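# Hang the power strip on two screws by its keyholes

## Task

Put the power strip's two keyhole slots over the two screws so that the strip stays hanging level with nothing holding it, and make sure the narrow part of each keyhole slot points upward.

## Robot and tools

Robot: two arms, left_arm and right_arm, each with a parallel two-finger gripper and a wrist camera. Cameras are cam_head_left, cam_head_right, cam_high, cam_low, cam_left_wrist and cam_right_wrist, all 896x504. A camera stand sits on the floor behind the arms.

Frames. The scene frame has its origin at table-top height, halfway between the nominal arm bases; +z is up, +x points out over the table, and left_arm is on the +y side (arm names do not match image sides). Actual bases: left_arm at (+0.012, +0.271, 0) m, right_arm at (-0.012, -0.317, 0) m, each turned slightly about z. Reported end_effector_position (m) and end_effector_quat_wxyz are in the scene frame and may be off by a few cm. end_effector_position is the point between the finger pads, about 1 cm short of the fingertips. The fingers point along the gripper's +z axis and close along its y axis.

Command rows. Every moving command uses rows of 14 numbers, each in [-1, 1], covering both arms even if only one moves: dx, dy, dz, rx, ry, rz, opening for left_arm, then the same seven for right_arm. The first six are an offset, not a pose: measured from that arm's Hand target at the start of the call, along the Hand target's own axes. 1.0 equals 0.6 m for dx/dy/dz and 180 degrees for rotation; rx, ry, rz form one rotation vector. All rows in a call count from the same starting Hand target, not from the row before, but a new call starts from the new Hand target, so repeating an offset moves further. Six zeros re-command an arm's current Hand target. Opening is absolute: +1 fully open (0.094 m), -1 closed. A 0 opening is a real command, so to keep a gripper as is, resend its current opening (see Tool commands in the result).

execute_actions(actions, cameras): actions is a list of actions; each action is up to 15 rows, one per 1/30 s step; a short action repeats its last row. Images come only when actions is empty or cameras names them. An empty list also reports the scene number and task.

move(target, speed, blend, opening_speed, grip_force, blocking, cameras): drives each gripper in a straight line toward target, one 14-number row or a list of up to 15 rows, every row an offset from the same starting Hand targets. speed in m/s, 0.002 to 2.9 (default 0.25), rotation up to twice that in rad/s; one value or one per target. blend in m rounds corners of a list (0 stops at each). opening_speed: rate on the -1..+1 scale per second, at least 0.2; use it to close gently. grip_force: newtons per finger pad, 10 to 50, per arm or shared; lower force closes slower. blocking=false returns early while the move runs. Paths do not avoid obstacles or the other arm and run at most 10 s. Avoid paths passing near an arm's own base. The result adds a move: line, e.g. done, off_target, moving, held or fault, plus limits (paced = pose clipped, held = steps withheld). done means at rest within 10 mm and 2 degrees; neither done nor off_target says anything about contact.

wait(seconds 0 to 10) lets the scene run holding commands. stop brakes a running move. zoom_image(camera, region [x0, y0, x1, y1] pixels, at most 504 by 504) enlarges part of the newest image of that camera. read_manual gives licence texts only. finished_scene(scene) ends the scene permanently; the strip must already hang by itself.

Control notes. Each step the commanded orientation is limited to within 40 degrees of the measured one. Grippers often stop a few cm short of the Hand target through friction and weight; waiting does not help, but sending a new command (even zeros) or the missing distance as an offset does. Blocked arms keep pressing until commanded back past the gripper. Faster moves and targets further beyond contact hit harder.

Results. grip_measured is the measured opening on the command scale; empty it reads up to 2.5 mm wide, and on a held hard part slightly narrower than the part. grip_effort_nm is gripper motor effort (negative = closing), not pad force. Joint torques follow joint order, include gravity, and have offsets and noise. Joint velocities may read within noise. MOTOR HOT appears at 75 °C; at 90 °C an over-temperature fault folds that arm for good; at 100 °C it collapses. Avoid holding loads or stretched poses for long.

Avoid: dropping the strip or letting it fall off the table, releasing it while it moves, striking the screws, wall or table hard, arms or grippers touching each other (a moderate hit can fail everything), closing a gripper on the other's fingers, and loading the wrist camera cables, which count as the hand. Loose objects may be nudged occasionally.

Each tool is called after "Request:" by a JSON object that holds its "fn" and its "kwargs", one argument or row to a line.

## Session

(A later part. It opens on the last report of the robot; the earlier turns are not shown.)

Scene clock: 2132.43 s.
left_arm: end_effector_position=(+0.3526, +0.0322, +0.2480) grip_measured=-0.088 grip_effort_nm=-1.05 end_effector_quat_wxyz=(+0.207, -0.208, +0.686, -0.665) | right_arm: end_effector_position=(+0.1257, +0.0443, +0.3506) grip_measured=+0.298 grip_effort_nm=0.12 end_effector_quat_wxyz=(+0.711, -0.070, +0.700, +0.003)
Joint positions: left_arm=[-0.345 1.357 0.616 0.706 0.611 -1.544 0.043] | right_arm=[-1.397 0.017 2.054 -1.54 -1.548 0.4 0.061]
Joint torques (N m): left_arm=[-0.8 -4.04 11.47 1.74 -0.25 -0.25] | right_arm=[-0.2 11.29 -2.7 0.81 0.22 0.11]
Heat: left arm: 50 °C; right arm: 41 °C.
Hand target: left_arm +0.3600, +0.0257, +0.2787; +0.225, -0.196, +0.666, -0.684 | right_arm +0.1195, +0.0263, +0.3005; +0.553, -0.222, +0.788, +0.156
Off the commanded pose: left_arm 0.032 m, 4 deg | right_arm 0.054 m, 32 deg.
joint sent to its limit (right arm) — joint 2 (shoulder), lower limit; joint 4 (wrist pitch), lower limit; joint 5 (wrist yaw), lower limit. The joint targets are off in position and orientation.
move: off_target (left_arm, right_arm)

Request:
{"fn": "move", "kwargs": {
  "target": [
    [0,0.0015,-0.046,0,0,-0.006,-0.3,0,0,0,0,0,0,0.3],
    [0,0.0015,0,0,0,-0.006,-0.3,0,0,0,0,0,0,0.3]
  ],
  "speed": 0.05,
  "blend": 0.002
}}

Request:
{"fn": "move", "kwargs": {
  "target": [
    [0,0.0015,-0.046,0,0,0,-0.3,0,0,0,0,0,0,0.3],
    [0,0.0015,0,0,0,0,-0.3,0,0,0,0,0,0,0.3]
  ],
  "speed": 0.05,
  "blend": 0.002
}}

Request:
{"fn": "move", "kwargs": {
  "target": [
    [0,0.0015,-0.046,0,0,0,-0.3,0,0,0,0,0,0,0.3],
    [0,0.0015,0,0,0,0,-0.3,0,0,0,0,0,0,0.3]
  ],
  "speed": 0.05,
  "blend": 0.002
}}

Request:
{"fn": "move", "kwargs": {
  "target": [
    [0,0.0015,-0.046,0,0,0,-0.3,0,0,0,0,0,0,0.3],
    [0,0.0015,0,0,0,0,-0.3,0,0,0,0,0,0,0.3]
  ],
  "speed": 0.05,
  "blend": 0.002
}}

Request:
{"fn": "move", "kwargs": {
  "target": [
    [0,0.0015,-0.046,0,0,0,-0.3,0,0,0,0,0,0,0.3],
    [0,0.0015,0,0,0,0,-0.3,0,0,0,0,0,0,0.3]
  ],
  "speed": 0.05,
  "blend": 0.002
}}

Scene clock: 2147.33 s.
left_arm: end_effector_position=(+0.3523, +0.0322, +0.2461) grip_measured=-0.088 grip_effort_nm=-1.05 end_effector_quat_wxyz=(+0.206, -0.209, +0.687, -0.665) | right_arm: end_effector_position=(+0.1257, +0.0443, +0.3506) grip_measured=+0.298 grip_effort_nm=0.13 end_effector_quat_wxyz=(+0.711, -0.070, +0.700, +0.003)
Joint positions: left_arm=[-0.345 1.359 0.613 0.706 0.612 -1.544 0.043] | right_arm=[-1.397 0.017 2.054 -1.54 -1.548 0.4 0.061]
Joint torques (N m): left_arm=[-0.72 -4.04 11.44 1.76 -0.25 -0.49] | right_arm=[-0.31 11.37 -2.61 0.8 0.22 0.13]
Heat: left arm: 51 °C; right arm: 41 °C.
Hand target: left_arm +0.3600, +0.0256, +0.2778; +0.219, -0.202, +0.664, -0.686 | right_arm +0.1195, +0.0263, +0.3005; +0.553, -0.222, +0.788, +0.156
Off the commanded pose: left_arm 0.033 m, 4 deg | right_arm 0.054 m, 32 deg.
joint sent to its limit (right arm) — joint 2 (shoulder), lower limit; joint 4 (wrist pitch), lower limit; joint 5 (wrist yaw), lower limit. The joint targets are off in position and orientation.
move: off_target (left_arm, right_arm)

Scene clock: 2148.97 s.
left_arm: end_effector_position=(+0.3523, +0.0323, +0.2448) grip_measured=-0.088 grip_effort_nm=-1.05 end_effector_quat_wxyz=(+0.205, -0.210, +0.688, -0.664) | right_arm: end_effector_position=(+0.1257, +0.0443, +0.3506) grip_measured=+0.298 grip_effort_nm=0.13 end_effector_quat_wxyz=(+0.711, -0.070, +0.700, +0.003)
Joint positions: left_arm=[-0.345 1.36 0.612 0.706 0.612 -1.544 0.043] | right_arm=[-1.397 0.017 2.054 -1.54 -1.548 0.4 0.061]
Joint torques (N m): left_arm=[-0.8 -4.12 11.41 1.79 -0.25 -0.48] | right_arm=[-0.27 11.34 -2.5 0.79 0.19 0.09]
Heat: left arm: 51 °C; right arm: 41 °C.
Hand target: left_arm +0.3600, +0.0256, +0.2769; +0.219, -0.202, +0.664, -0.686 | right_arm +0.1195, +0.0263, +0.3005; +0.553, -0.222, +0.788, +0.156
Off the commanded pose: left_arm 0.034 m, 4 deg | right_arm 0.054 m, 32 deg.
joint sent to its limit (right arm) — joint 2 (shoulder), lower limit; joint 4 (wrist pitch), lower limit; joint 5 (wrist yaw), lower limit. The joint targets are off in position and orientation.
move: off_target (left_arm, right_arm)

Scene clock: 2150.60 s.
left_arm: end_effector_position=(+0.3522, +0.0324, +0.2429) grip_measured=-0.088 grip_effort_nm=-1.05 end_effector_quat_wxyz=(+0.204, -0.212, +0.689, -0.663) | right_arm: end_effector_position=(+0.1257, +0.0443, +0.3506) grip_measured=+0.298 grip_effort_nm=0.13 end_effector_quat_wxyz=(+0.711, -0.070, +0.700, +0.003)
Joint positions: left_arm=[-0.345 1.362 0.609 0.706 0.611 -1.544 0.043] | right_arm=[-1.397 0.017 2.054 -1.54 -1.548 0.4 0.061]
Joint torques (N m): left_arm=[-0.73 -4.11 11.29 1.88 -0.22 -0.47] | right_arm=[-0.18 11.28 -2.66 0.8 0.24 0.13]
Heat: left arm: 51 °C; right arm: 41 °C.
Hand target: left_arm +0.3601, +0.0256, +0.2760; +0.219, -0.202, +0.664, -0.686 | right_arm +0.1195, +0.0263, +0.3005; +0.553, -0.222, +0.788, +0.156
Off the commanded pose: left_arm 0.035 m, 4 deg | right_arm 0.054 m, 32 deg.
joint sent to its limit (right arm) — joint 2 (shoulder), lower limit; joint 4 (wrist pitch), lower limit; joint 5 (wrist yaw), lower limit. The joint targets are off in position and orientation.
move: off_target (left_arm, right_arm)

Scene clock: 2152.23 s.
left_arm: end_effector_position=(+0.3523, +0.0325, +0.2416) grip_measured=-0.088 grip_effort_nm=-1.05 end_effector_quat_wxyz=(+0.203, -0.213, +0.689, -0.662) | right_arm: end_effector_position=(+0.1257, +0.0443, +0.3506) grip_measured=+0.298 grip_effort_nm=0.12 end_effector_quat_wxyz=(+0.711, -0.070, +0.700, +0.003)
Joint positions: left_arm=[-0.345 1.363 0.607 0.706 0.611 -1.544 0.043] | right_arm=[-1.397 0.017 2.054 -1.54 -1.548 0.4 0.061]
Joint torques (N m): left_arm=[-0.76 -4.04 11.37 1.88 -0.21 -0.48] | right_arm=[-0.34 11.28 -2.61 0.83 0.2 0.11]
Heat: left arm: 51 °C; right arm: 41 °C.
Hand target: left_arm +0.3601, +0.0256, +0.2751; +0.218, -0.202, +0.664, -0.686 | right_arm +0.1195, +0.0263, +0.3005; +0.553, -0.222, +0.788, +0.156
Off the commanded pose: left_arm 0.035 m, 5 deg | right_arm 0.054 m, 32 deg.
joint sent to its limit (right arm) — joint 2 (shoulder), lower limit; joint 4 (wrist pitch), lower limit; joint 5 (wrist yaw), lower limit. The joint targets are off in position and orientation.
move: off_target (left_arm, right_arm)

Scene clock: 2153.87 s.
left_arm: end_effector_position=(+0.3517, +0.0321, +0.2397) grip_measured=-0.088 grip_effort_nm=-1.05 end_effector_quat_wxyz=(+0.201, -0.214, +0.690, -0.661) | right_arm: end_effector_position=(+0.1257, +0.0443, +0.3506) grip_measured=+0.298 grip_effort_nm=0.13 end_effector_quat_wxyz=(+0.711, -0.070, +0.700, +0.003)
Joint positions: left_arm=[-0.346 1.365 0.604 0.706 0.61 -1.544 0.043] | right_arm=[-1.397 0.017 2.054 -1.54 -1.548 0.4 0.061]
Joint torques (N m): left_arm=[-0.73 -4.1 11.32 1.94 -0.21 -0.48] | right_arm=[-0.1 11.34 -2.66 0.8 0.23 0.11]
Heat: left arm: 50 °C; right arm: 41 °C.
Hand target: left_arm +0.3601, +0.0255, +0.2742; +0.218, -0.202, +0.664, -0.686 | right_arm +0.1195, +0.0263, +0.3005; +0.553, -0.222, +0.788, +0.156
Off the commanded pose: left_arm 0.036 m, 5 deg | right_arm 0.054 m, 32 deg.
joint sent to its limit (right arm) — joint 2 (shoulder), lower limit; joint 4 (wrist pitch), lower limit; joint 5 (wrist yaw), lower limit. The joint targets are off in position and orientation.
move: off_target (left_arm, right_arm)

Request:
{"fn": "move", "kwargs": {
  "target": [
    [-0.0035,-0.016,-0.046,0,0,0,-0.3,0,0,0,0,0,0,0.3],
    [-0.0035,-0.016,0.002,0,0,0,-0.3,0,0,0,0,0,0,0.3]
  ],
  "speed": 0.05,
  "blend": 0.002
}}

Request:
{"fn": "move", "kwargs": {
  "target": [
    [0,0.002,-0.046,0,0,0,-0.3,0,0,0,0,0,0,0.3],
    [0,0.002,0,0,0,0,-0.3,0,0,0,0,0,0,0.3]
  ],
  "speed": 0.05,
  "blend": 0.002
}}

Request:
{"fn": "move", "kwargs": {
  "target": [
    [0,0.002,-0.046,0,0,0,-0.3,0,0,0,0,0,0,0.3],
    [0,0.002,0,0,0,0,-0.3,0,0,0,0,0,0,0.3]
  ],
  "speed": 0.05,
  "blend": 0.002
}}

Request:
{"fn": "move", "kwargs": {
  "target": [
    [0,0.002,-0.046,0,0,0,-0.3,0,0,0,0,0,0,0.3],
    [0,0.002,0,0,0,0,-0.3,0,0,0,0,0,0,0.3]
  ],
  "speed": 0.05,
  "blend": 0.002
}}

Request:
{"fn": "move", "kwargs": {
  "target": [
    [0,0.002,-0.046,0,0,0,-0.3,0,0,0,0,0,0,0.3],
    [0,0.002,0,0,0,0,-0.3,0,0,0,0,0,0,0.3]
  ],
  "speed": 0.05,
  "blend": 0.002
}}

Request:
{"fn": "move", "kwargs": {
  "target": [
    [0,0.002,-0.046,0,0,0,-0.3,0,0,0,0,0,0,0.3],
    [0,0.002,0,0,0,0,-0.3,0,0,0,0,0,0,0.3]
  ],
  "speed": 0.05,
  "blend": 0.002
}}

Scene clock: 2173.23 s.
left_arm: end_effector_position=(+0.3547, +0.0333, +0.2594) grip_measured=-0.088 grip_effort_nm=-1.05 end_effector_quat_wxyz=(+0.214, -0.201, +0.681, -0.671) | right_arm: end_effector_position=(+0.1257, +0.0443, +0.3506) grip_measured=+0.298 grip_effort_nm=0.12 end_effector_quat_wxyz=(+0.711, -0.070, +0.700, +0.003)
Joint positions: left_arm=[-0.337 1.351 0.638 0.704 0.62 -1.544 0.043] | right_arm=[-1.397 0.017 2.054 -1.54 -1.548 0.4 0.061]
Joint torques (N m): left_arm=[-1.03 -3.6 11.51 1.5 -0.31 -0.46] | right_arm=[-0.24 11.34 -2.65 0.79 0.2 0.12]
Heat: left arm: 51 °C; right arm: 41 °C.
Hand target: left_arm +0.3622, +0.0260, +0.2838; +0.219, -0.202, +0.664, -0.686 | right_arm +0.1195, +0.0263, +0.3005; +0.553, -0.222, +0.788, +0.156
Off the commanded pose: left_arm 0.027 m, 3 deg | right_arm 0.054 m, 32 deg.
joint sent to its limit (right arm) — joint 2 (shoulder), lower limit; joint 4 (wrist pitch), lower limit; joint 5 (wrist yaw), lower limit. The joint targets are off in position and orientation.
move: off_target (left_arm, right_arm)

Scene clock: 2174.90 s.
left_arm: end_effector_position=(+0.3560, +0.0321, +0.2556) grip_measured=-0.088 grip_effort_nm=-1.05 end_effector_quat_wxyz=(+0.212, -0.205, +0.683, -0.669) | right_arm: end_effector_position=(+0.1257, +0.0443, +0.3506) grip_measured=+0.298 grip_effort_nm=0.12 end_effector_quat_wxyz=(+0.711, -0.070, +0.700, +0.003)
Joint positions: left_arm=[-0.342 1.36 0.638 0.703 0.612 -1.545 0.043] | right_arm=[-1.397 0.017 2.054 -1.54 -1.548 0.4 0.061]
Joint torques (N m): left_arm=[-0.7 -4.23 11.23 1.58 -0.23 -0.46] | right_arm=[-0.12 11.3 -2.66 0.8 0.21 0.11]
Heat: left arm: 51 °C; right arm: 41 °C.
Hand target: left_arm +0.3623, +0.0260, +0.2826; +0.219, -0.202, +0.664, -0.686 | right_arm +0.1195, +0.0263, +0.3005; +0.553, -0.222, +0.788, +0.156
Off the commanded pose: left_arm 0.028 m, 3 deg | right_arm 0.054 m, 32 deg.
joint sent to its limit (right arm) — joint 2 (shoulder), lower limit; joint 4 (wrist pitch), lower limit; joint 5 (wrist yaw), lower limit. The joint targets are off in position and orientation.
move: off_target (left_arm, right_arm)

Scene clock: 2176.53 s.
left_arm: end_effector_position=(+0.3549, +0.0323, +0.2526) grip_measured=-0.088 grip_effort_nm=-1.05 end_effector_quat_wxyz=(+0.208, -0.206, +0.685, -0.668) | right_arm: end_effector_position=(+0.1257, +0.0443, +0.3506) grip_measured=+0.298 grip_effort_nm=0.12 end_effector_quat_wxyz=(+0.711, -0.070, +0.700, +0.003)
Joint positions: left_arm=[-0.34 1.36 0.632 0.701 0.618 -1.545 0.043] | right_arm=[-1.397 0.017 2.054 -1.54 -1.548 0.4 0.061]
Joint torques (N m): left_arm=[-0.75 -4.05 11.4 1.67 -0.27 -0.48] | right_arm=[-0.31 11.34 -2.7 0.79 0.21 0.09]
Heat: left arm: 51 °C; right arm: 41 °C.
Hand target: left_arm +0.3623, +0.0259, +0.2815; +0.219, -0.202, +0.664, -0.686 | right_arm +0.1195, +0.0263, +0.3005; +0.553, -0.222, +0.788, +0.156
Off the commanded pose: left_arm 0.030 m, 3 deg | right_arm 0.054 m, 32 deg.
joint sent to its limit (right arm) — joint 2 (shoulder), lower limit; joint 4 (wrist pitch), lower limit; joint 5 (wrist yaw), lower limit. The joint targets are off in position and orientation.
move: off_target (left_arm, right_arm)

Scene clock: 2178.17 s.
left_arm: end_effector_position=(+0.3544, +0.0324, +0.2500) grip_measured=-0.088 grip_effort_nm=-1.05 end_effector_quat_wxyz=(+0.206, -0.207, +0.686, -0.666) | right_arm: end_effector_position=(+0.1257, +0.0443, +0.3506) grip_measured=+0.298 grip_effort_nm=0.12 end_effector_quat_wxyz=(+0.711, -0.070, +0.700, +0.003)
Joint positions: left_arm=[-0.34 1.362 0.627 0.701 0.619 -1.545 0.043] | right_arm=[-1.397 0.017 2.054 -1.54 -1.548 0.4 0.061]
Joint torques (N m): left_arm=[-0.95 -3.95 11.43 1.71 -0.26 -0.47] | right_arm=[-0.18 11.38 -2.69 0.79 0.23 0.1]
Heat: left arm: 51 °C; right arm: 41 °C.
Hand target: left_arm +0.3623, +0.0259, +0.2803; +0.219, -0.202, +0.664, -0.686 | right_arm +0.1195, +0.0263, +0.3005; +0.553, -0.222, +0.788, +0.156
Off the commanded pose: left_arm 0.032 m, 4 deg | right_arm 0.054 m, 32 deg.
joint sent to its limit (right arm) — joint 2 (shoulder), lower limit; joint 4 (wrist pitch), lower limit; joint 5 (wrist yaw), lower limit. The joint targets are off in position and orientation.
move: off_target (left_arm, right_arm)

Scene clock: 2179.80 s.
left_arm: end_effector_position=(+0.3543, +0.0325, +0.2481) grip_measured=-0.088 grip_effort_nm=-1.05 end_effector_quat_wxyz=(+0.205, -0.209, +0.687, -0.665) | right_arm: end_effector_position=(+0.1257, +0.0443, +0.3506) grip_measured=+0.298 grip_effort_nm=0.12 end_effector_quat_wxyz=(+0.711, -0.070, +0.700, +0.003)
Joint positions: left_arm=[-0.34 1.363 0.624 0.701 0.618 -1.545 0.043] | right_arm=[-1.397 0.017 2.054 -1.54 -1.548 0.4 0.061]
Joint torques (N m): left_arm=[-0.9 -4.01 11.29 1.76 -0.25 -0.48] | right_arm=[-0.31 11.28 -2.65 0.79 0.23 0.13]
Heat: left arm: 51 °C; right arm: 41 °C.
Hand target: left_arm +0.3624, +0.0259, +0.2791; +0.218, -0.202, +0.664, -0.686 | right_arm +0.1195, +0.0263, +0.3005; +0.553, -0.222, +0.788, +0.156
Off the commanded pose: left_arm 0.033 m, 4 deg | right_arm 0.054 m, 32 deg.
joint sent to its limit (right arm) — joint 2 (shoulder), lower limit; joint 4 (wrist pitch), lower limit; joint 5 (wrist yaw), lower limit. The joint targets are off in position and orientation.
move: off_target (left_arm, right_arm)

Scene clock: 2181.43 s.
left_arm: end_effector_position=(+0.3544, +0.0328, +0.2449) grip_measured=-0.088 grip_effort_nm=-1.05 end_effector_quat_wxyz=(+0.204, -0.212, +0.688, -0.663) | right_arm: end_effector_position=(+0.1257, +0.0443, +0.3506) grip_measured=+0.298 grip_effort_nm=0.12 end_effector_quat_wxyz=(+0.711, -0.070, +0.700, +0.003)
Joint positions: left_arm=[-0.34 1.366 0.62 0.701 0.616 -1.545 0.043] | right_arm=[-1.397 0.017 2.054 -1.54 -1.548 0.4 0.061]
Joint torques (N m): left_arm=[-0.88 -4.04 11.44 1.84 -0.26 -0.46] | right_arm=[-0.18 11.34 -2.73 0.79 0.21 0.14]
Heat: left arm: 51 °C; right arm: 41 °C.
Hand target: left_arm +0.3624, +0.0258, +0.2779; +0.218, -0.202, +0.664, -0.686 | right_arm +0.1195, +0.0263, +0.3005; +0.553, -0.222, +0.788, +0.156
Off the commanded pose: left_arm 0.035 m, 4 deg | right_arm 0.054 m, 32 deg.
joint sent to its limit (right arm) — joint 2 (shoulder), lower limit; joint 4 (wrist pitch), lower limit; joint 5 (wrist yaw), lower limit. The joint targets are off in position and orientation.
move: off_target (left_arm, right_arm)

Request:
{"fn": "execute_actions", "kwargs": {
  "actions": []
}}

Scene clock: 2207.77 s.
left_arm: end_effector_position=(+0.3544, +0.0328, +0.2449) grip_measured=-0.088 grip_effort_nm=-1.05 end_effector_quat_wxyz=(+0.204, -0.212, +0.688, -0.663) | right_arm: end_effector_position=(+0.1257, +0.0443, +0.3506) grip_measured=+0.298 grip_effort_nm=0.13 end_effector_quat_wxyz=(+0.711, -0.070, +0.700, +0.003)
Joint positions: left_arm=[-0.34 1.366 0.62 0.701 0.616 -1.545 0.043] | right_arm=[-1.397 0.017 2.054 -1.54 -1.548 0.4 0.061]
Joint velocities: within noise
Joint torques (N m): left_arm=[-0.8 -4.04 11.41 1.84 -0.23 -0.48] | right_arm=[-0.17 11.33 -2.66 0.85 0.21 0.12]
Heat: left arm: 50 °C; right arm: 41 °C.
Hand target: left_arm +0.3624, +0.0258, +0.2779; +0.218, -0.202, +0.664, -0.686 | right_arm +0.1195, +0.0263, +0.3005; +0.553, -0.222, +0.788, +0.156
Tool commands: left_gripper/opening=-0.3 right_gripper/opening=+0.3
Off the commanded pose: left_arm 0.035 m, 4 deg | right_arm 0.054 m, 32 deg.

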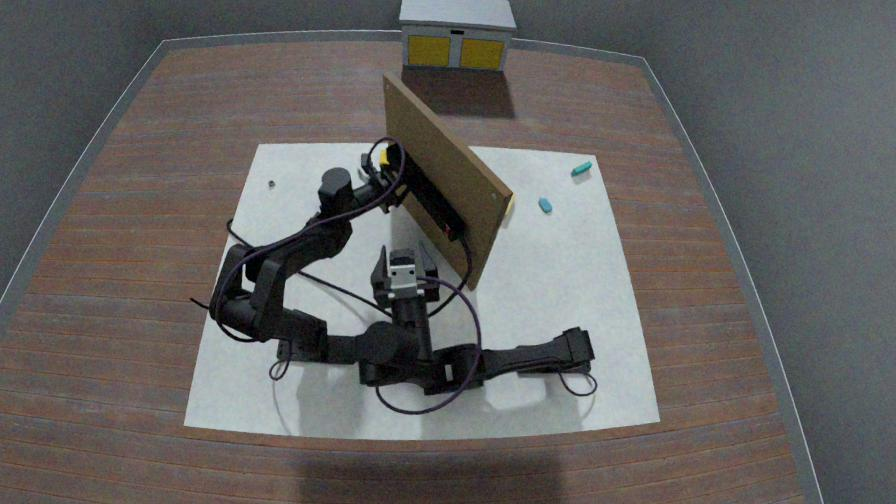

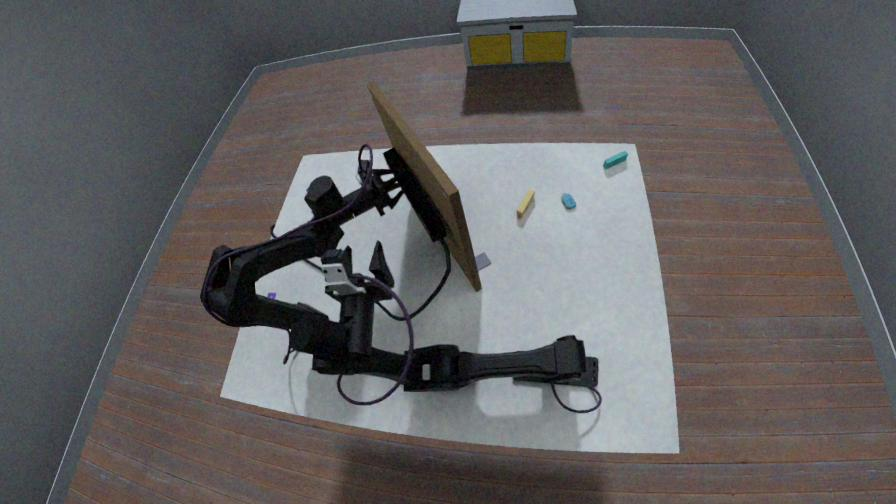

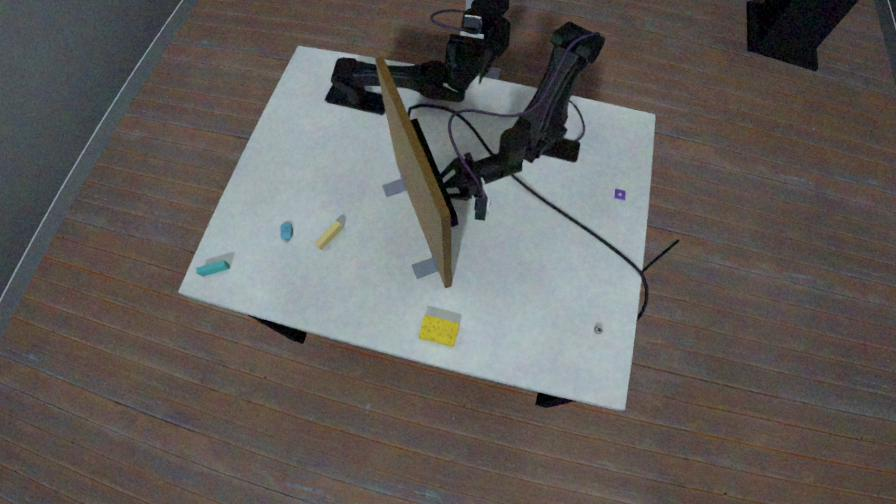

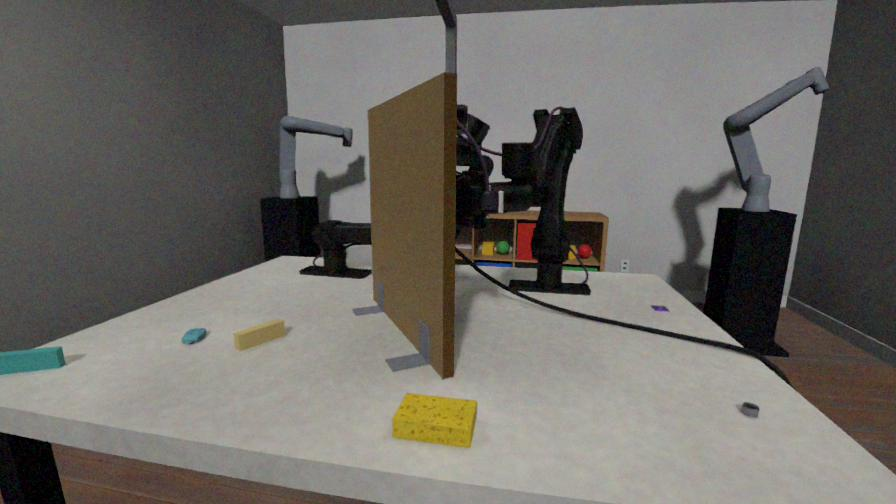

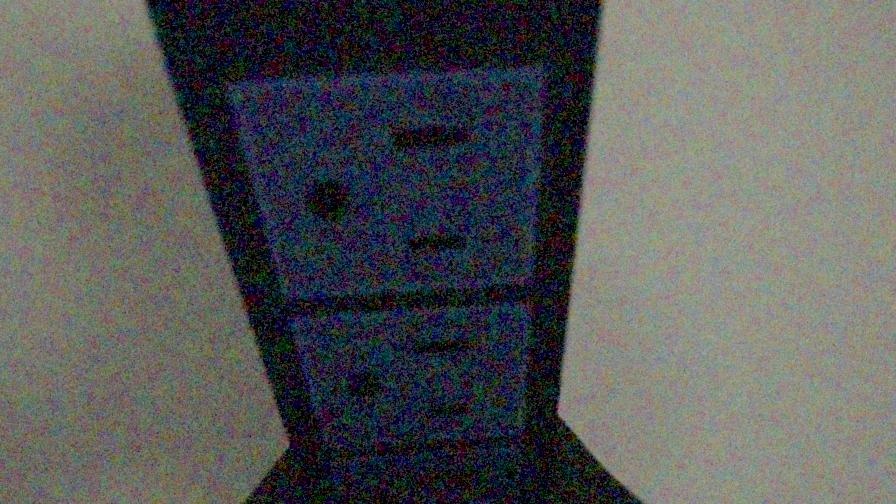

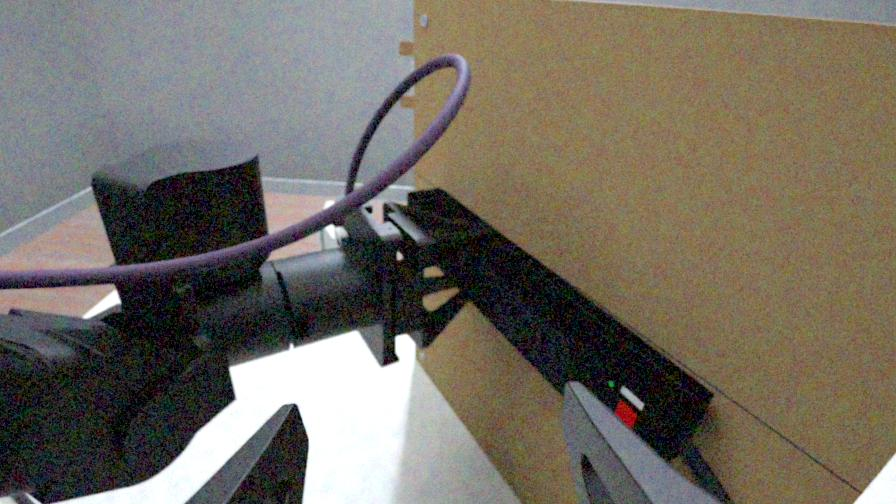

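Request:
{"fn": "move", "kwargs": {
  "target": [
    [0,0,-0.08,0,0,0,-0.3,0,0,0,0,0,0,0.3],
    [-0.164,0.04,-0.24,0.245,0.158,-0.065,-0.3,0,0,0,0,0,0,0.3]
  ],
  "blend": 0.03,
  "speed": 0.15,
  "cameras": ["cam_right_wrist","cam_high"]
}}

Scene clock: 2241.80 s.
left_arm: end_effector_position=(+0.3600, +0.1984, +0.2347) grip_measured=-0.088 grip_effort_nm=-1.05 end_effector_quat_wxyz=(-0.144, +0.201, -0.649, +0.720) | right_arm: end_effector_position=(+0.1257, +0.0443, +0.3506) grip_measured=+0.298 grip_effort_nm=0.13 end_effector_quat_wxyz=(+0.711, -0.070, +0.700, +0.003)
Joint positions: left_arm=[0.328 1.655 0.575 1.471 1.369 -2.059 0.043] | right_arm=[-1.397 0.017 2.054 -1.54 -1.548 0.4 0.061]
Joint torques (N m): left_arm=[0.49 -4.55 7.75 1.61 -0.18 -0.37] | right_arm=[-0.28 11.4 -2.71 0.84 0.2 0.12]
Heat: left arm: 49 °C; right arm: 41 °C.
Hand target: left_arm +0.3624, +0.1996, +0.2498; -0.061, +0.033, -0.420, +0.905 | right_arm +0.1195, +0.0263, +0.3005; +0.553, -0.222, +0.788, +0.156
Off the commanded pose: left_arm 0.015 m, 48 deg; orientation clipped | right_arm 0.054 m, 32 deg.
joint sent to its limit (left arm) — joint 6 (wrist roll), lower limit. The joint targets are off in position and orientation.
joint sent to its limit (right arm) — joint 2 (shoulder), lower limit; joint 4 (wrist pitch), lower limit; joint 5 (wrist yaw), lower limit. The joint targets are off in position and orientation.
move: off_target (left_arm, right_arm); blend cut to 0.0229 m at target 1; limits=paced
Images, in order (width x height): cam_high 896x504, cam_right_wrist 896x504.

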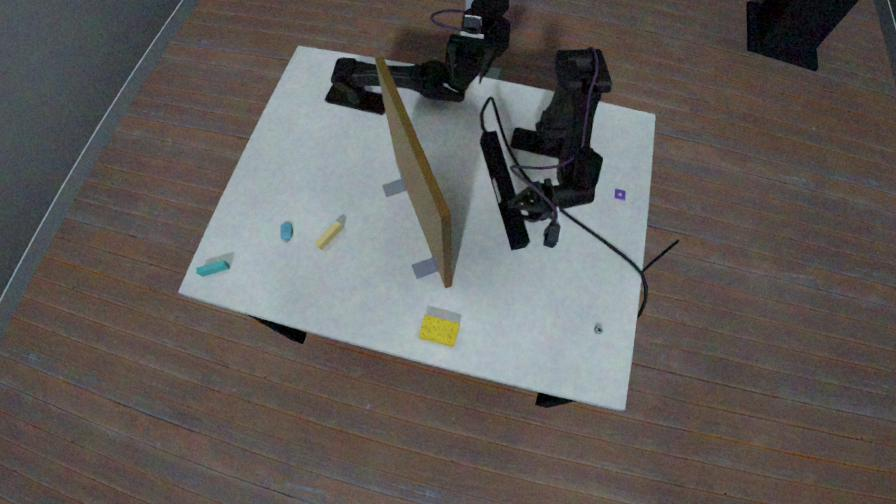

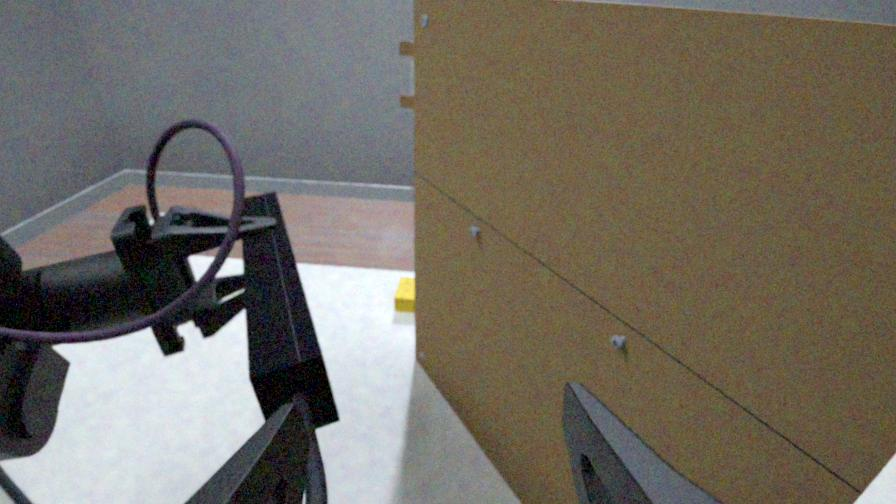

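Request:
{"fn": "move", "kwargs": {
  "target": [-0.023,-0.119,-0.115,-0.181,-0.435,0.161,-0.3,0,0,0,0,0,0,0.3],
  "speed": 0.2,
  "cameras": ["cam_low"]
}}

Request:
{"fn": "zoom_image", "kwargs": {
  "camera": "cam_low",
  "region": [430, 120, 680, 260]
}}

Scene clock: 2261.10 s.
left_arm: end_effector_position=(+0.3656, +0.3029, +0.2454) grip_measured=-0.088 grip_effort_nm=-1.05 end_effector_quat_wxyz=(+0.492, -0.509, +0.509, -0.489) | right_arm: end_effector_position=(+0.1257, +0.0443, +0.3506) grip_measured=+0.298 grip_effort_nm=0.13 end_effector_quat_wxyz=(+0.711, -0.070, +0.700, +0.003)
Joint positions: left_arm=[0.19 0.949 0.392 0.519 0.17 -1.561 0.043] | right_arm=[-1.397 0.017 2.054 -1.54 -1.548 0.4 0.061]
Joint torques (N m): left_arm=[-0.69 -4.03 7.82 1.55 -0.13 -0.15] | right_arm=[-0.2 11.32 -2.62 0.77 0.22 0.11]
Heat: left arm: 48 °C; right arm: 41 °C.
Hand target: left_arm +0.3625, +0.2994, +0.2598; +0.500, -0.500, +0.500, -0.500 | right_arm +0.1195, +0.0263, +0.3005; +0.553, -0.222, +0.788, +0.156
Off the commanded pose: left_arm 0.015 m, 2 deg | right_arm 0.054 m, 32 deg.
joint sent to its limit (right arm) — joint 2 (shoulder), lower limit; joint 4 (wrist pitch), lower limit; joint 5 (wrist yaw), lower limit. The joint targets are off in position and orientation.
move: off_target (left_arm, right_arm)
Images, in order (width x height): cam_low 896x504.

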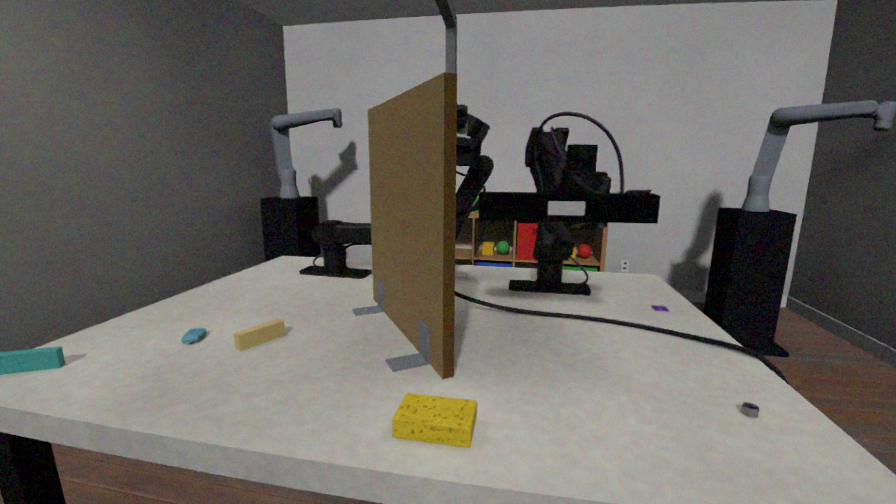

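Scaled by 2.016.

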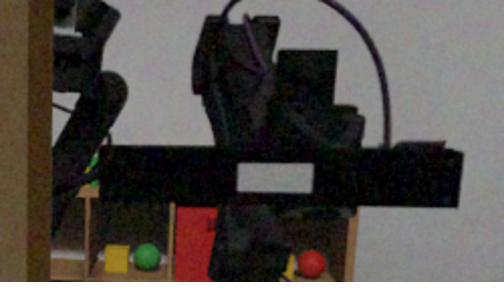

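Request:
{"fn": "zoom_image", "kwargs": {
  "camera": "cam_low",
  "region": [480, 180, 580, 236]
}}

Request:
{"fn": "zoom_image", "kwargs": {
  "camera": "cam_low",
  "region": [570, 180, 670, 236]
}}

Scaled by 5.040.

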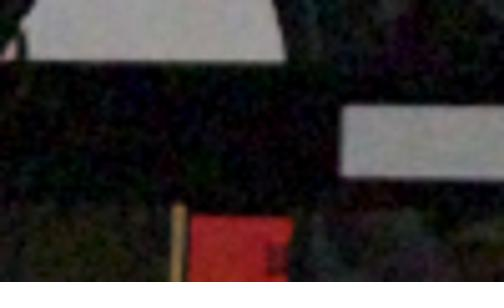

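Scaled by 5.040.

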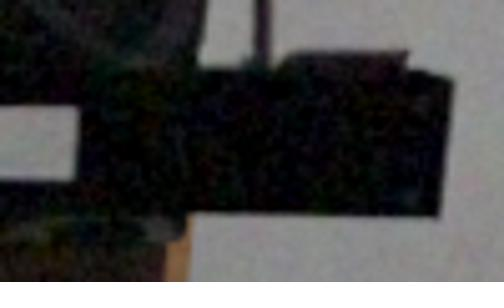

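Request:
{"fn": "move", "kwargs": {
  "target": [0,0,0.23,0.22,0,0,-0.3,0,0,0,0,0,0,0.3],
  "speed": 0.2,
  "cameras": ["cam_low","cam_high"]
}}

Request:
{"fn": "zoom_image", "kwargs": {
  "camera": "cam_low",
  "region": [440, 100, 740, 270]
}}

Request:
{"fn": "zoom_image", "kwargs": {
  "camera": "cam_high",
  "region": [440, 160, 600, 250]
}}

Scene clock: 2281.30 s.
left_arm: end_effector_position=(+0.4990, +0.2993, +0.2176) grip_measured=-0.088 grip_effort_nm=-1.05 end_effector_quat_wxyz=(+0.550, -0.428, +0.453, -0.555) | right_arm: end_effector_position=(+0.1257, +0.0443, +0.3506) grip_measured=+0.298 grip_effort_nm=0.12 end_effector_quat_wxyz=(+0.711, -0.070, +0.700, +0.003)
Joint positions: left_arm=[0.123 1.886 0.676 1.437 0.134 -1.578 0.043] | right_arm=[-1.397 0.017 2.054 -1.54 -1.548 0.4 0.061]
Joint torques (N m): left_arm=[-0.69 -6.09 8.59 2.75 -0.5 -0.26] | right_arm=[-0.29 11.36 -2.76 0.79 0.22 0.15]
Heat: left arm: 49 °C; right arm: 41 °C.
Hand target: left_arm +0.5005, +0.2995, +0.2598; +0.640, -0.301, +0.301, -0.639 | right_arm +0.1195, +0.0263, +0.3005; +0.553, -0.222, +0.788, +0.156
Off the commanded pose: left_arm 0.042 m, 27 deg | right_arm 0.054 m, 32 deg.
joint sent to its limit (left arm) — joint 4 (wrist pitch), upper limit. The joint targets are off in position and orientation.
joint sent to its limit (right arm) — joint 2 (shoulder), lower limit; joint 4 (wrist pitch), lower limit; joint 5 (wrist yaw), lower limit. The joint targets are off in position and orientation.
move: off_target (left_arm, right_arm)
Images, in order (width x height): cam_high 896x504, cam_low 896x504.

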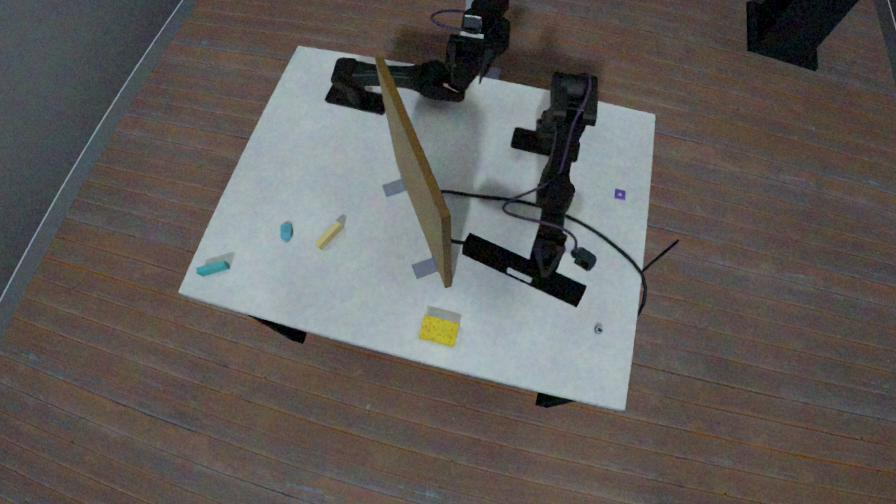

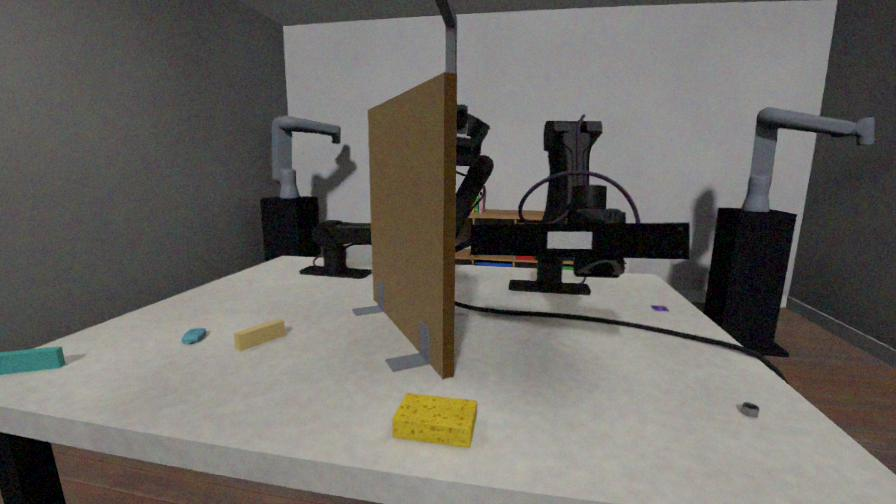

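Scaled by 1.680.

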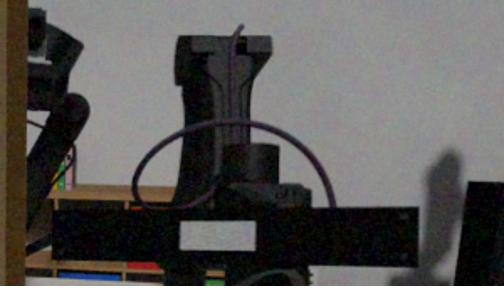

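Scaled by 3.150.

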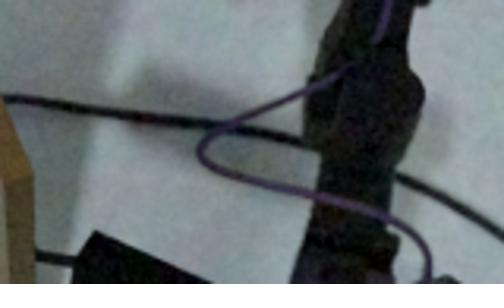

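Request:
{"fn": "zoom_image", "kwargs": {
  "camera": "cam_high",
  "region": [455, 225, 595, 310]
}}

Request:
{"fn": "zoom_image", "kwargs": {
  "camera": "cam_low",
  "region": [462, 212, 582, 272]
}}

Request:
{"fn": "zoom_image", "kwargs": {
  "camera": "cam_low",
  "region": [580, 212, 700, 272]
}}

Scaled by 3.600.

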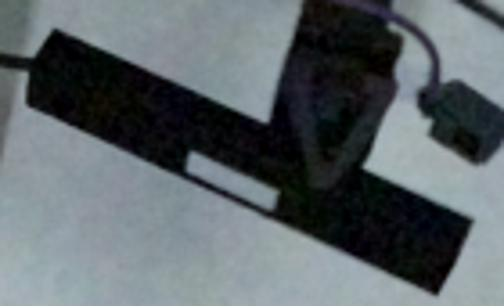

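Scaled by 4.200.

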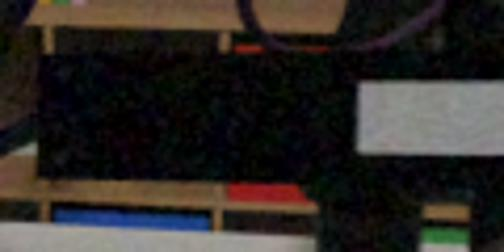

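Scaled by 4.200.

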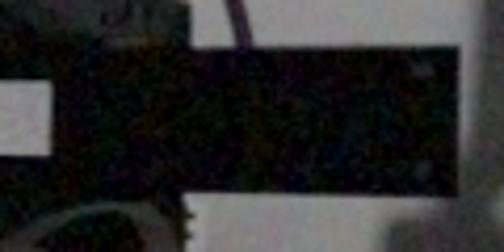

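Request:
{"fn": "move", "kwargs": {
  "target": [
    [0,-0.1465,-0.177,0,0,0,-0.3,0,0,0,0,0,0,0.3],
    [0.291,-0.246,-0.232,-0.187,0.310,-0.114,-0.3,0,0,0,0,0,0,0.3],
    [0.4047,-0.203,-0.178,-0.187,0.310,-0.114,-0.3,0,0,0,0,0,0,0.3]
  ],
  "blend": [0.03,0.02,0],
  "speed": 0.18,
  "cameras": ["cam_right_wrist"]
}}

Scene clock: 2367.73 s.
left_arm: end_effector_position=(+0.3364, +0.0613, +0.2661) grip_measured=-0.088 grip_effort_nm=-1.05 end_effector_quat_wxyz=(+0.192, -0.193, +0.676, -0.684) | right_arm: end_effector_position=(+0.1257, +0.0443, +0.3506) grip_measured=+0.298 grip_effort_nm=0.12 end_effector_quat_wxyz=(+0.711, -0.070, +0.700, +0.003)
Joint positions: left_arm=[-0.227 1.253 0.578 0.689 0.774 -1.586 0.043] | right_arm=[-1.397 0.017 2.054 -1.54 -1.548 0.4 0.061]
Joint torques (N m): left_arm=[-0.64 -3.36 10.84 1.3 -0.13 -0.11] | right_arm=[-0.13 11.28 -2.67 0.82 0.21 0.12]
Heat: left arm: 52 °C; right arm: 42 °C.
Hand target: left_arm +0.3408, +0.0566, +0.2857; +0.200, -0.184, +0.669, -0.692 | right_arm +0.1195, +0.0263, +0.3005; +0.553, -0.222, +0.788, +0.156
Off the commanded pose: left_arm 0.021 m, 2 deg | right_arm 0.054 m, 32 deg.
joint sent to its limit (right arm) — joint 2 (shoulder), lower limit; joint 4 (wrist pitch), lower limit; joint 5 (wrist yaw), lower limit. The joint targets are off in position and orientation.
move: off_target (left_arm, right_arm)
Images, in order (width x height): cam_right_wrist 896x504.

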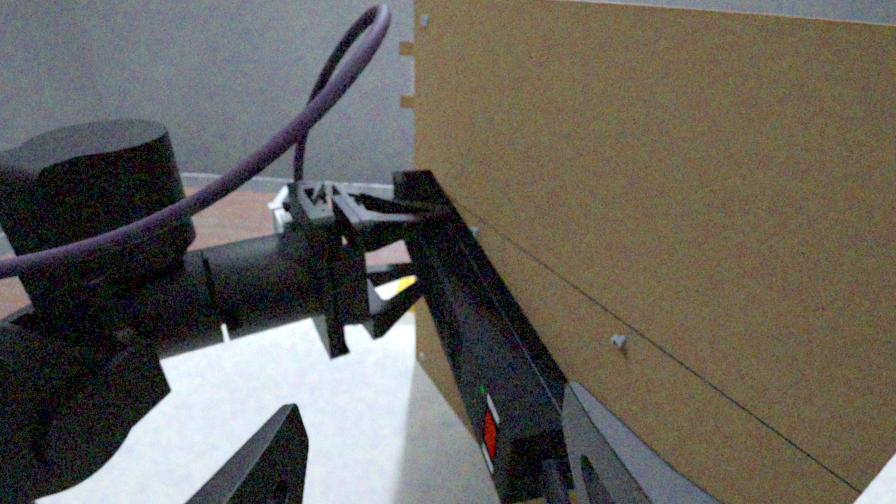

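Request:
{"fn": "move", "kwargs": {
  "target": [
    [0.0025,0.012,0.04,0,0,0,-0.3,0,0,0,0,0,0,0.3],
    [0.0025,0.012,0.06,0,0,0,-0.3,0,0,0,0,0,0,0.3]
  ],
  "blend": 0.002,
  "speed": 0.05
}}

Scene clock: 2375.50 s.
left_arm: end_effector_position=(+0.3557, +0.0379, +0.2478) grip_measured=-0.088 grip_effort_nm=-1.05 end_effector_quat_wxyz=(+0.188, -0.215, +0.687, -0.668) | right_arm: end_effector_position=(+0.1257, +0.0443, +0.3506) grip_measured=+0.298 grip_effort_nm=0.12 end_effector_quat_wxyz=(+0.711, -0.070, +0.700, +0.003)
Joint positions: left_arm=[-0.31 1.366 0.632 0.689 0.665 -1.572 0.043] | right_arm=[-1.397 0.017 2.054 -1.54 -1.548 0.4 0.061]
Joint torques (N m): left_arm=[-1.52 -3.6 11.47 1.95 0.03 -0.19] | right_arm=[-0.24 11.37 -2.54 0.79 0.21 0.13]
Heat: left arm: 50 °C; right arm: 42 °C.
Hand target: left_arm +0.3585, +0.0249, +0.2799; +0.200, -0.184, +0.669, -0.692 | right_arm +0.1195, +0.0263, +0.3005; +0.553, -0.222, +0.788, +0.156
Off the commanded pose: left_arm 0.035 m, 5 deg | right_arm 0.054 m, 32 deg.
joint sent to its limit (right arm) — joint 2 (shoulder), lower limit; joint 4 (wrist pitch), lower limit; joint 5 (wrist yaw), lower limit. The joint targets are off in position and orientation.
move: off_target (left_arm, right_arm)

Request:
{"fn": "move", "kwargs": {
  "target": [0,0.02,0,0,0,0,-0.3,0,0,0,0,0,0,0.3],
  "speed": 0.02
}}

Scene clock: 2382.23 s.
left_arm: end_effector_position=(+0.3583, +0.0376, +0.2467) grip_measured=-0.088 grip_effort_nm=-1.05 end_effector_quat_wxyz=(+0.192, -0.213, +0.685, -0.669) | right_arm: end_effector_position=(+0.1257, +0.0443, +0.3506) grip_measured=+0.298 grip_effort_nm=0.12 end_effector_quat_wxyz=(+0.711, -0.070, +0.700, +0.003)
Joint positions: left_arm=[-0.31 1.382 0.632 0.711 0.661 -1.569 0.043] | right_arm=[-1.397 0.017 2.054 -1.54 -1.548 0.4 0.061]
Joint torques (N m): left_arm=[-1.69 -2.66 9.1 2.33 0.08 -0.2] | right_arm=[-0.06 11.36 -2.71 0.81 0.25 0.11]
Heat: left arm: 50 °C; right arm: 42 °C.
Hand target: left_arm +0.3589, +0.0246, +0.2679; +0.200, -0.184, +0.669, -0.692 | right_arm +0.1195, +0.0263, +0.3005; +0.553, -0.222, +0.788, +0.156
Off the commanded pose: left_arm 0.025 m, 5 deg | right_arm 0.054 m, 32 deg.
joint sent to its limit (right arm) — joint 2 (shoulder), lower limit; joint 4 (wrist pitch), lower limit; joint 5 (wrist yaw), lower limit. The joint targets are off in position and orientation.
move: off_target (left_arm, right_arm)

Request:
{"fn": "move", "kwargs": {
  "target": [0,0.017,0,0,0,0,-0.3,0,0,0,0,0,0,0.3],
  "speed": 0.02,
  "cameras": ["cam_right_wrist"]
}}

Scene clock: 2386.70 s.
left_arm: end_effector_position=(+0.3594, +0.0369, +0.2451) grip_measured=-0.088 grip_effort_nm=-1.05 end_effector_quat_wxyz=(+0.199, -0.204, +0.680, -0.675) | right_arm: end_effector_position=(+0.1257, +0.0443, +0.3506) grip_measured=+0.298 grip_effort_nm=0.12 end_effector_quat_wxyz=(+0.711, -0.070, +0.700, +0.003)
Joint positions: left_arm=[-0.308 1.408 0.618 0.779 0.668 -1.568 0.043] | right_arm=[-1.397 0.017 2.054 -1.54 -1.548 0.4 0.061]
Joint torques (N m): left_arm=[-1.92 -2.51 8.23 2.12 -0.03 -0.21] | right_arm=[-0.2 11.29 -2.66 0.8 0.21 0.12]
Heat: left arm: 51 °C; right arm: 42 °C.
Hand target: left_arm +0.3592, +0.0243, +0.2577; +0.200, -0.184, +0.669, -0.692 | right_arm +0.1195, +0.0263, +0.3005; +0.553, -0.222, +0.788, +0.156
Off the commanded pose: left_arm 0.018 m, 3 deg | right_arm 0.054 m, 32 deg.
joint sent to its limit (right arm) — joint 2 (shoulder), lower limit; joint 4 (wrist pitch), lower limit; joint 5 (wrist yaw), lower limit. The joint targets are off in position and orientation.
move: off_target (left_arm, right_arm)
Images, in order (width x height): cam_right_wrist 896x504.

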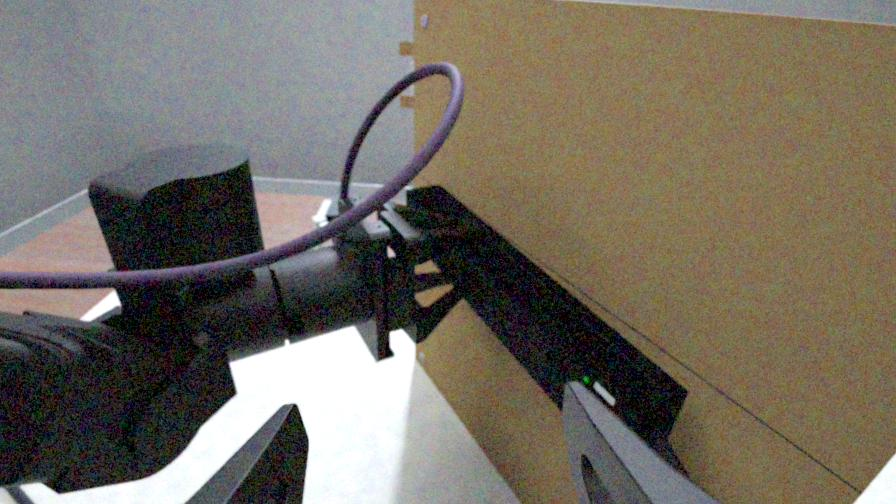

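Request:
{"fn": "move", "kwargs": {
  "target": [
    [0.0117,-0.04,-0.046,0,0,0,-0.3,0,0,0,0,0,0,0.3],
    [0.0117,-0.04,-0.008,0,0,0,-0.3,0,0,0,0,0,0,0.3]
  ],
  "blend": 0.002,
  "speed": 0.06
}}

Request:
{"fn": "move", "kwargs": {
  "target": [0,0.015,0,0,0,0,-0.3,0,0,0,0,0,0,0.3],
  "speed": 0.02
}}

Scene clock: 2418.87 s.
left_arm: end_effector_position=(+0.3437, +0.0305, +0.2617) grip_measured=-0.088 grip_effort_nm=-1.05 end_effector_quat_wxyz=(+0.194, -0.185, +0.679, -0.684) | right_arm: end_effector_position=(+0.1257, +0.0443, +0.3506) grip_measured=+0.298 grip_effort_nm=0.12 end_effector_quat_wxyz=(+0.711, -0.070, +0.700, +0.003)
Joint positions: left_arm=[-0.333 1.34 0.62 0.733 0.678 -1.568 0.043] | right_arm=[-1.397 0.017 2.054 -1.54 -1.548 0.4 0.061]
Joint torques (N m): left_arm=[-0.73 -3.85 11.03 1.32 -0.25 -0.25] | right_arm=[-0.31 11.41 -2.59 0.81 0.22 0.12]
Heat: left arm: 51 °C; right arm: 42 °C.
Hand target: left_arm +0.3500, +0.0254, +0.2814; +0.200, -0.184, +0.669, -0.692 | right_arm +0.1195, +0.0263, +0.3005; +0.553, -0.222, +0.788, +0.156
Off the commanded pose: left_arm 0.021 m, 2 deg | right_arm 0.054 m, 32 deg.
joint sent to its limit (right arm) — joint 2 (shoulder), lower limit; joint 4 (wrist pitch), lower limit; joint 5 (wrist yaw), lower limit. The joint targets are off in position and orientation.
move: off_target (left_arm, right_arm)

Scene clock: 2419.87 s.
left_arm: end_effector_position=(+0.3453, +0.0310, +0.2595) grip_measured=-0.088 grip_effort_nm=-1.05 end_effector_quat_wxyz=(+0.194, -0.188, +0.680, -0.682) | right_arm: end_effector_position=(+0.1257, +0.0443, +0.3506) grip_measured=+0.298 grip_effort_nm=0.13 end_effector_quat_wxyz=(+0.711, -0.070, +0.700, +0.003)
Joint positions: left_arm=[-0.331 1.346 0.62 0.734 0.675 -1.567 0.043] | right_arm=[-1.397 0.017 2.054 -1.54 -1.548 0.4 0.061]
Joint torques (N m): left_arm=[-0.75 -2.81 9.16 1.75 -0.24 -0.23] | right_arm=[-0.28 11.3 -2.62 0.81 0.22 0.14]
Heat: left arm: 51 °C; right arm: 42 °C.
Hand target: left_arm +0.3503, +0.0251, +0.2724; +0.200, -0.184, +0.669, -0.692 | right_arm +0.1195, +0.0263, +0.3005; +0.553, -0.222, +0.788, +0.156
Off the commanded pose: left_arm 0.015 m, 2 deg | right_arm 0.054 m, 32 deg.
joint sent to its limit (right arm) — joint 2 (shoulder), lower limit; joint 4 (wrist pitch), lower limit; joint 5 (wrist yaw), lower limit. The joint targets are off in position and orientation.
move: off_target (left_arm, right_arm)

Request:
{"fn": "move", "kwargs": {
  "target": [0,0.015,0,0,0,0,-0.3,0,0,0,0,0,0,0.3],
  "speed": 0.02
}}

Request:
{"fn": "move", "kwargs": {
  "target": [0,0.01,0,0,0,0,-0.3,0,0,0,0,0,0,0.3],
  "speed": 0.02
}}

Scene clock: 2425.03 s.
left_arm: end_effector_position=(+0.3458, +0.0296, +0.2585) grip_measured=-0.088 grip_effort_nm=-1.05 end_effector_quat_wxyz=(+0.194, -0.182, +0.679, -0.684) | right_arm: end_effector_position=(+0.1257, +0.0443, +0.3506) grip_measured=+0.298 grip_effort_nm=0.12 end_effector_quat_wxyz=(+0.711, -0.070, +0.700, +0.003)
Joint positions: left_arm=[-0.331 1.362 0.618 0.759 0.683 -1.567 0.043] | right_arm=[-1.397 0.017 2.054 -1.54 -1.548 0.4 0.061]
Joint torques (N m): left_arm=[-0.87 -2.29 7.32 1.94 -0.34 -0.23] | right_arm=[-0.27 11.3 -2.69 0.82 0.22 0.11]
Heat: left arm: 51 °C; right arm: 42 °C.
Hand target: left_arm +0.3506, +0.0249, +0.2634; +0.200, -0.184, +0.669, -0.692 | right_arm +0.1195, +0.0263, +0.3005; +0.553, -0.222, +0.788, +0.156
Off the commanded pose: left_arm 0.008 m, 2 deg | right_arm 0.054 m, 32 deg.
joint sent to its limit (right arm) — joint 2 (shoulder), lower limit; joint 4 (wrist pitch), lower limit; joint 5 (wrist yaw), lower limit. The joint targets are off in position and orientation.
move: off_target (right_arm)

Scene clock: 2426.07 s.
left_arm: end_effector_position=(+0.3457, +0.0297, +0.2575) grip_measured=-0.088 grip_effort_nm=-1.05 end_effector_quat_wxyz=(+0.201, -0.175, +0.674, -0.689) | right_arm: end_effector_position=(+0.1257, +0.0443, +0.3506) grip_measured=+0.298 grip_effort_nm=0.12 end_effector_quat_wxyz=(+0.711, -0.070, +0.700, +0.003)
Joint positions: left_arm=[-0.331 1.375 0.603 0.811 0.683 -1.565 0.043] | right_arm=[-1.397 0.017 2.054 -1.54 -1.548 0.4 0.061]
Joint torques (N m): left_arm=[-0.84 -2.22 7.19 1.72 -0.33 -0.26] | right_arm=[-0.2 11.45 -2.76 0.79 0.22 0.14]
Heat: left arm: 50 °C; right arm: 42 °C.
Hand target: left_arm +0.3508, +0.0248, +0.2574; +0.200, -0.184, +0.669, -0.692 | right_arm +0.1195, +0.0263, +0.3005; +0.553, -0.222, +0.788, +0.156
Off the commanded pose: left_arm 0.007 m, 1 deg | right_arm 0.054 m, 32 deg.
joint sent to its limit (right arm) — joint 2 (shoulder), lower limit; joint 4 (wrist pitch), lower limit; joint 5 (wrist yaw), lower limit. The joint targets are off in position and orientation.
move: off_target (right_arm)

Request:
{"fn": "move", "kwargs": {
  "target": [0,0.013,0,0,0,0,-0.3,0,0,0,0,0,0,0.3],
  "speed": 0.02,
  "cameras": ["cam_right_wrist"]
}}

Scene clock: 2433.17 s.
left_arm: end_effector_position=(+0.3455, +0.0297, +0.2557) grip_measured=-0.088 grip_effort_nm=-1.05 end_effector_quat_wxyz=(+0.209, -0.167, +0.669, -0.694) | right_arm: end_effector_position=(+0.1257, +0.0443, +0.3506) grip_measured=+0.298 grip_effort_nm=0.12 end_effector_quat_wxyz=(+0.711, -0.070, +0.700, +0.003)
Joint positions: left_arm=[-0.331 1.395 0.584 0.875 0.683 -1.563 0.043] | right_arm=[-1.397 0.017 2.054 -1.54 -1.548 0.4 0.061]
Joint torques (N m): left_arm=[-0.83 -2.11 6.97 1.44 -0.36 -0.28] | right_arm=[-0.23 11.26 -2.73 0.8 0.22 0.11]
Heat: left arm: 49 °C; right arm: 42 °C.
Hand target: left_arm +0.3510, +0.0246, +0.2496; +0.200, -0.184, +0.668, -0.692 | right_arm +0.1195, +0.0263, +0.3005; +0.553, -0.222, +0.788, +0.156
Off the commanded pose: left_arm 0.010 m, 2 deg | right_arm 0.054 m, 32 deg.
joint sent to its limit (right arm) — joint 2 (shoulder), lower limit; joint 4 (wrist pitch), lower limit; joint 5 (wrist yaw), lower limit. The joint targets are off in position and orientation.
move: off_target (right_arm)
Images, in order (width x height): cam_right_wrist 896x504.

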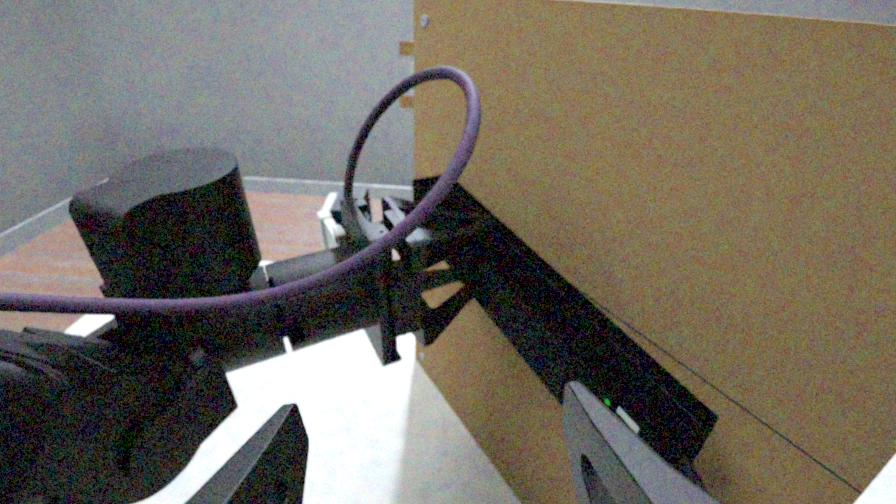

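Request:
{"fn": "move", "kwargs": {
  "target": [0,-0.02,-0.025,0,0,0,-0.3,0,0,0,0,0,0,0.3],
  "speed": 0.03
}}

Scene clock: 2441.80 s.
left_arm: end_effector_position=(+0.3480, +0.0348, +0.2485) grip_measured=-0.088 grip_effort_nm=-1.05 end_effector_quat_wxyz=(+0.201, -0.181, +0.676, -0.685) | right_arm: end_effector_position=(+0.1257, +0.0443, +0.3506) grip_measured=+0.298 grip_effort_nm=0.12 end_effector_quat_wxyz=(+0.711, -0.070, +0.700, +0.003)
Joint positions: left_arm=[-0.314 1.389 0.584 0.83 0.691 -1.563 0.043] | right_arm=[-1.397 0.017 2.054 -1.54 -1.548 0.4 0.061]
Joint torques (N m): left_arm=[0.44 -7.35 6.31 1.3 -0.02 -0.33] | right_arm=[-0.2 11.33 -2.59 0.79 0.19 0.12]
Heat: left arm: 48 °C; right arm: 42 °C.
Hand target: left_arm +0.3428, +0.0376, +0.2611; +0.200, -0.184, +0.669, -0.692 | right_arm +0.1195, +0.0263, +0.3005; +0.553, -0.222, +0.788, +0.156
Off the commanded pose: left_arm 0.014 m, 1 deg | right_arm 0.054 m, 32 deg.
joint sent to its limit (right arm) — joint 2 (shoulder), lower limit; joint 4 (wrist pitch), lower limit; joint 5 (wrist yaw), lower limit. The joint targets are off in position and orientation.
move: off_target (left_arm, right_arm)


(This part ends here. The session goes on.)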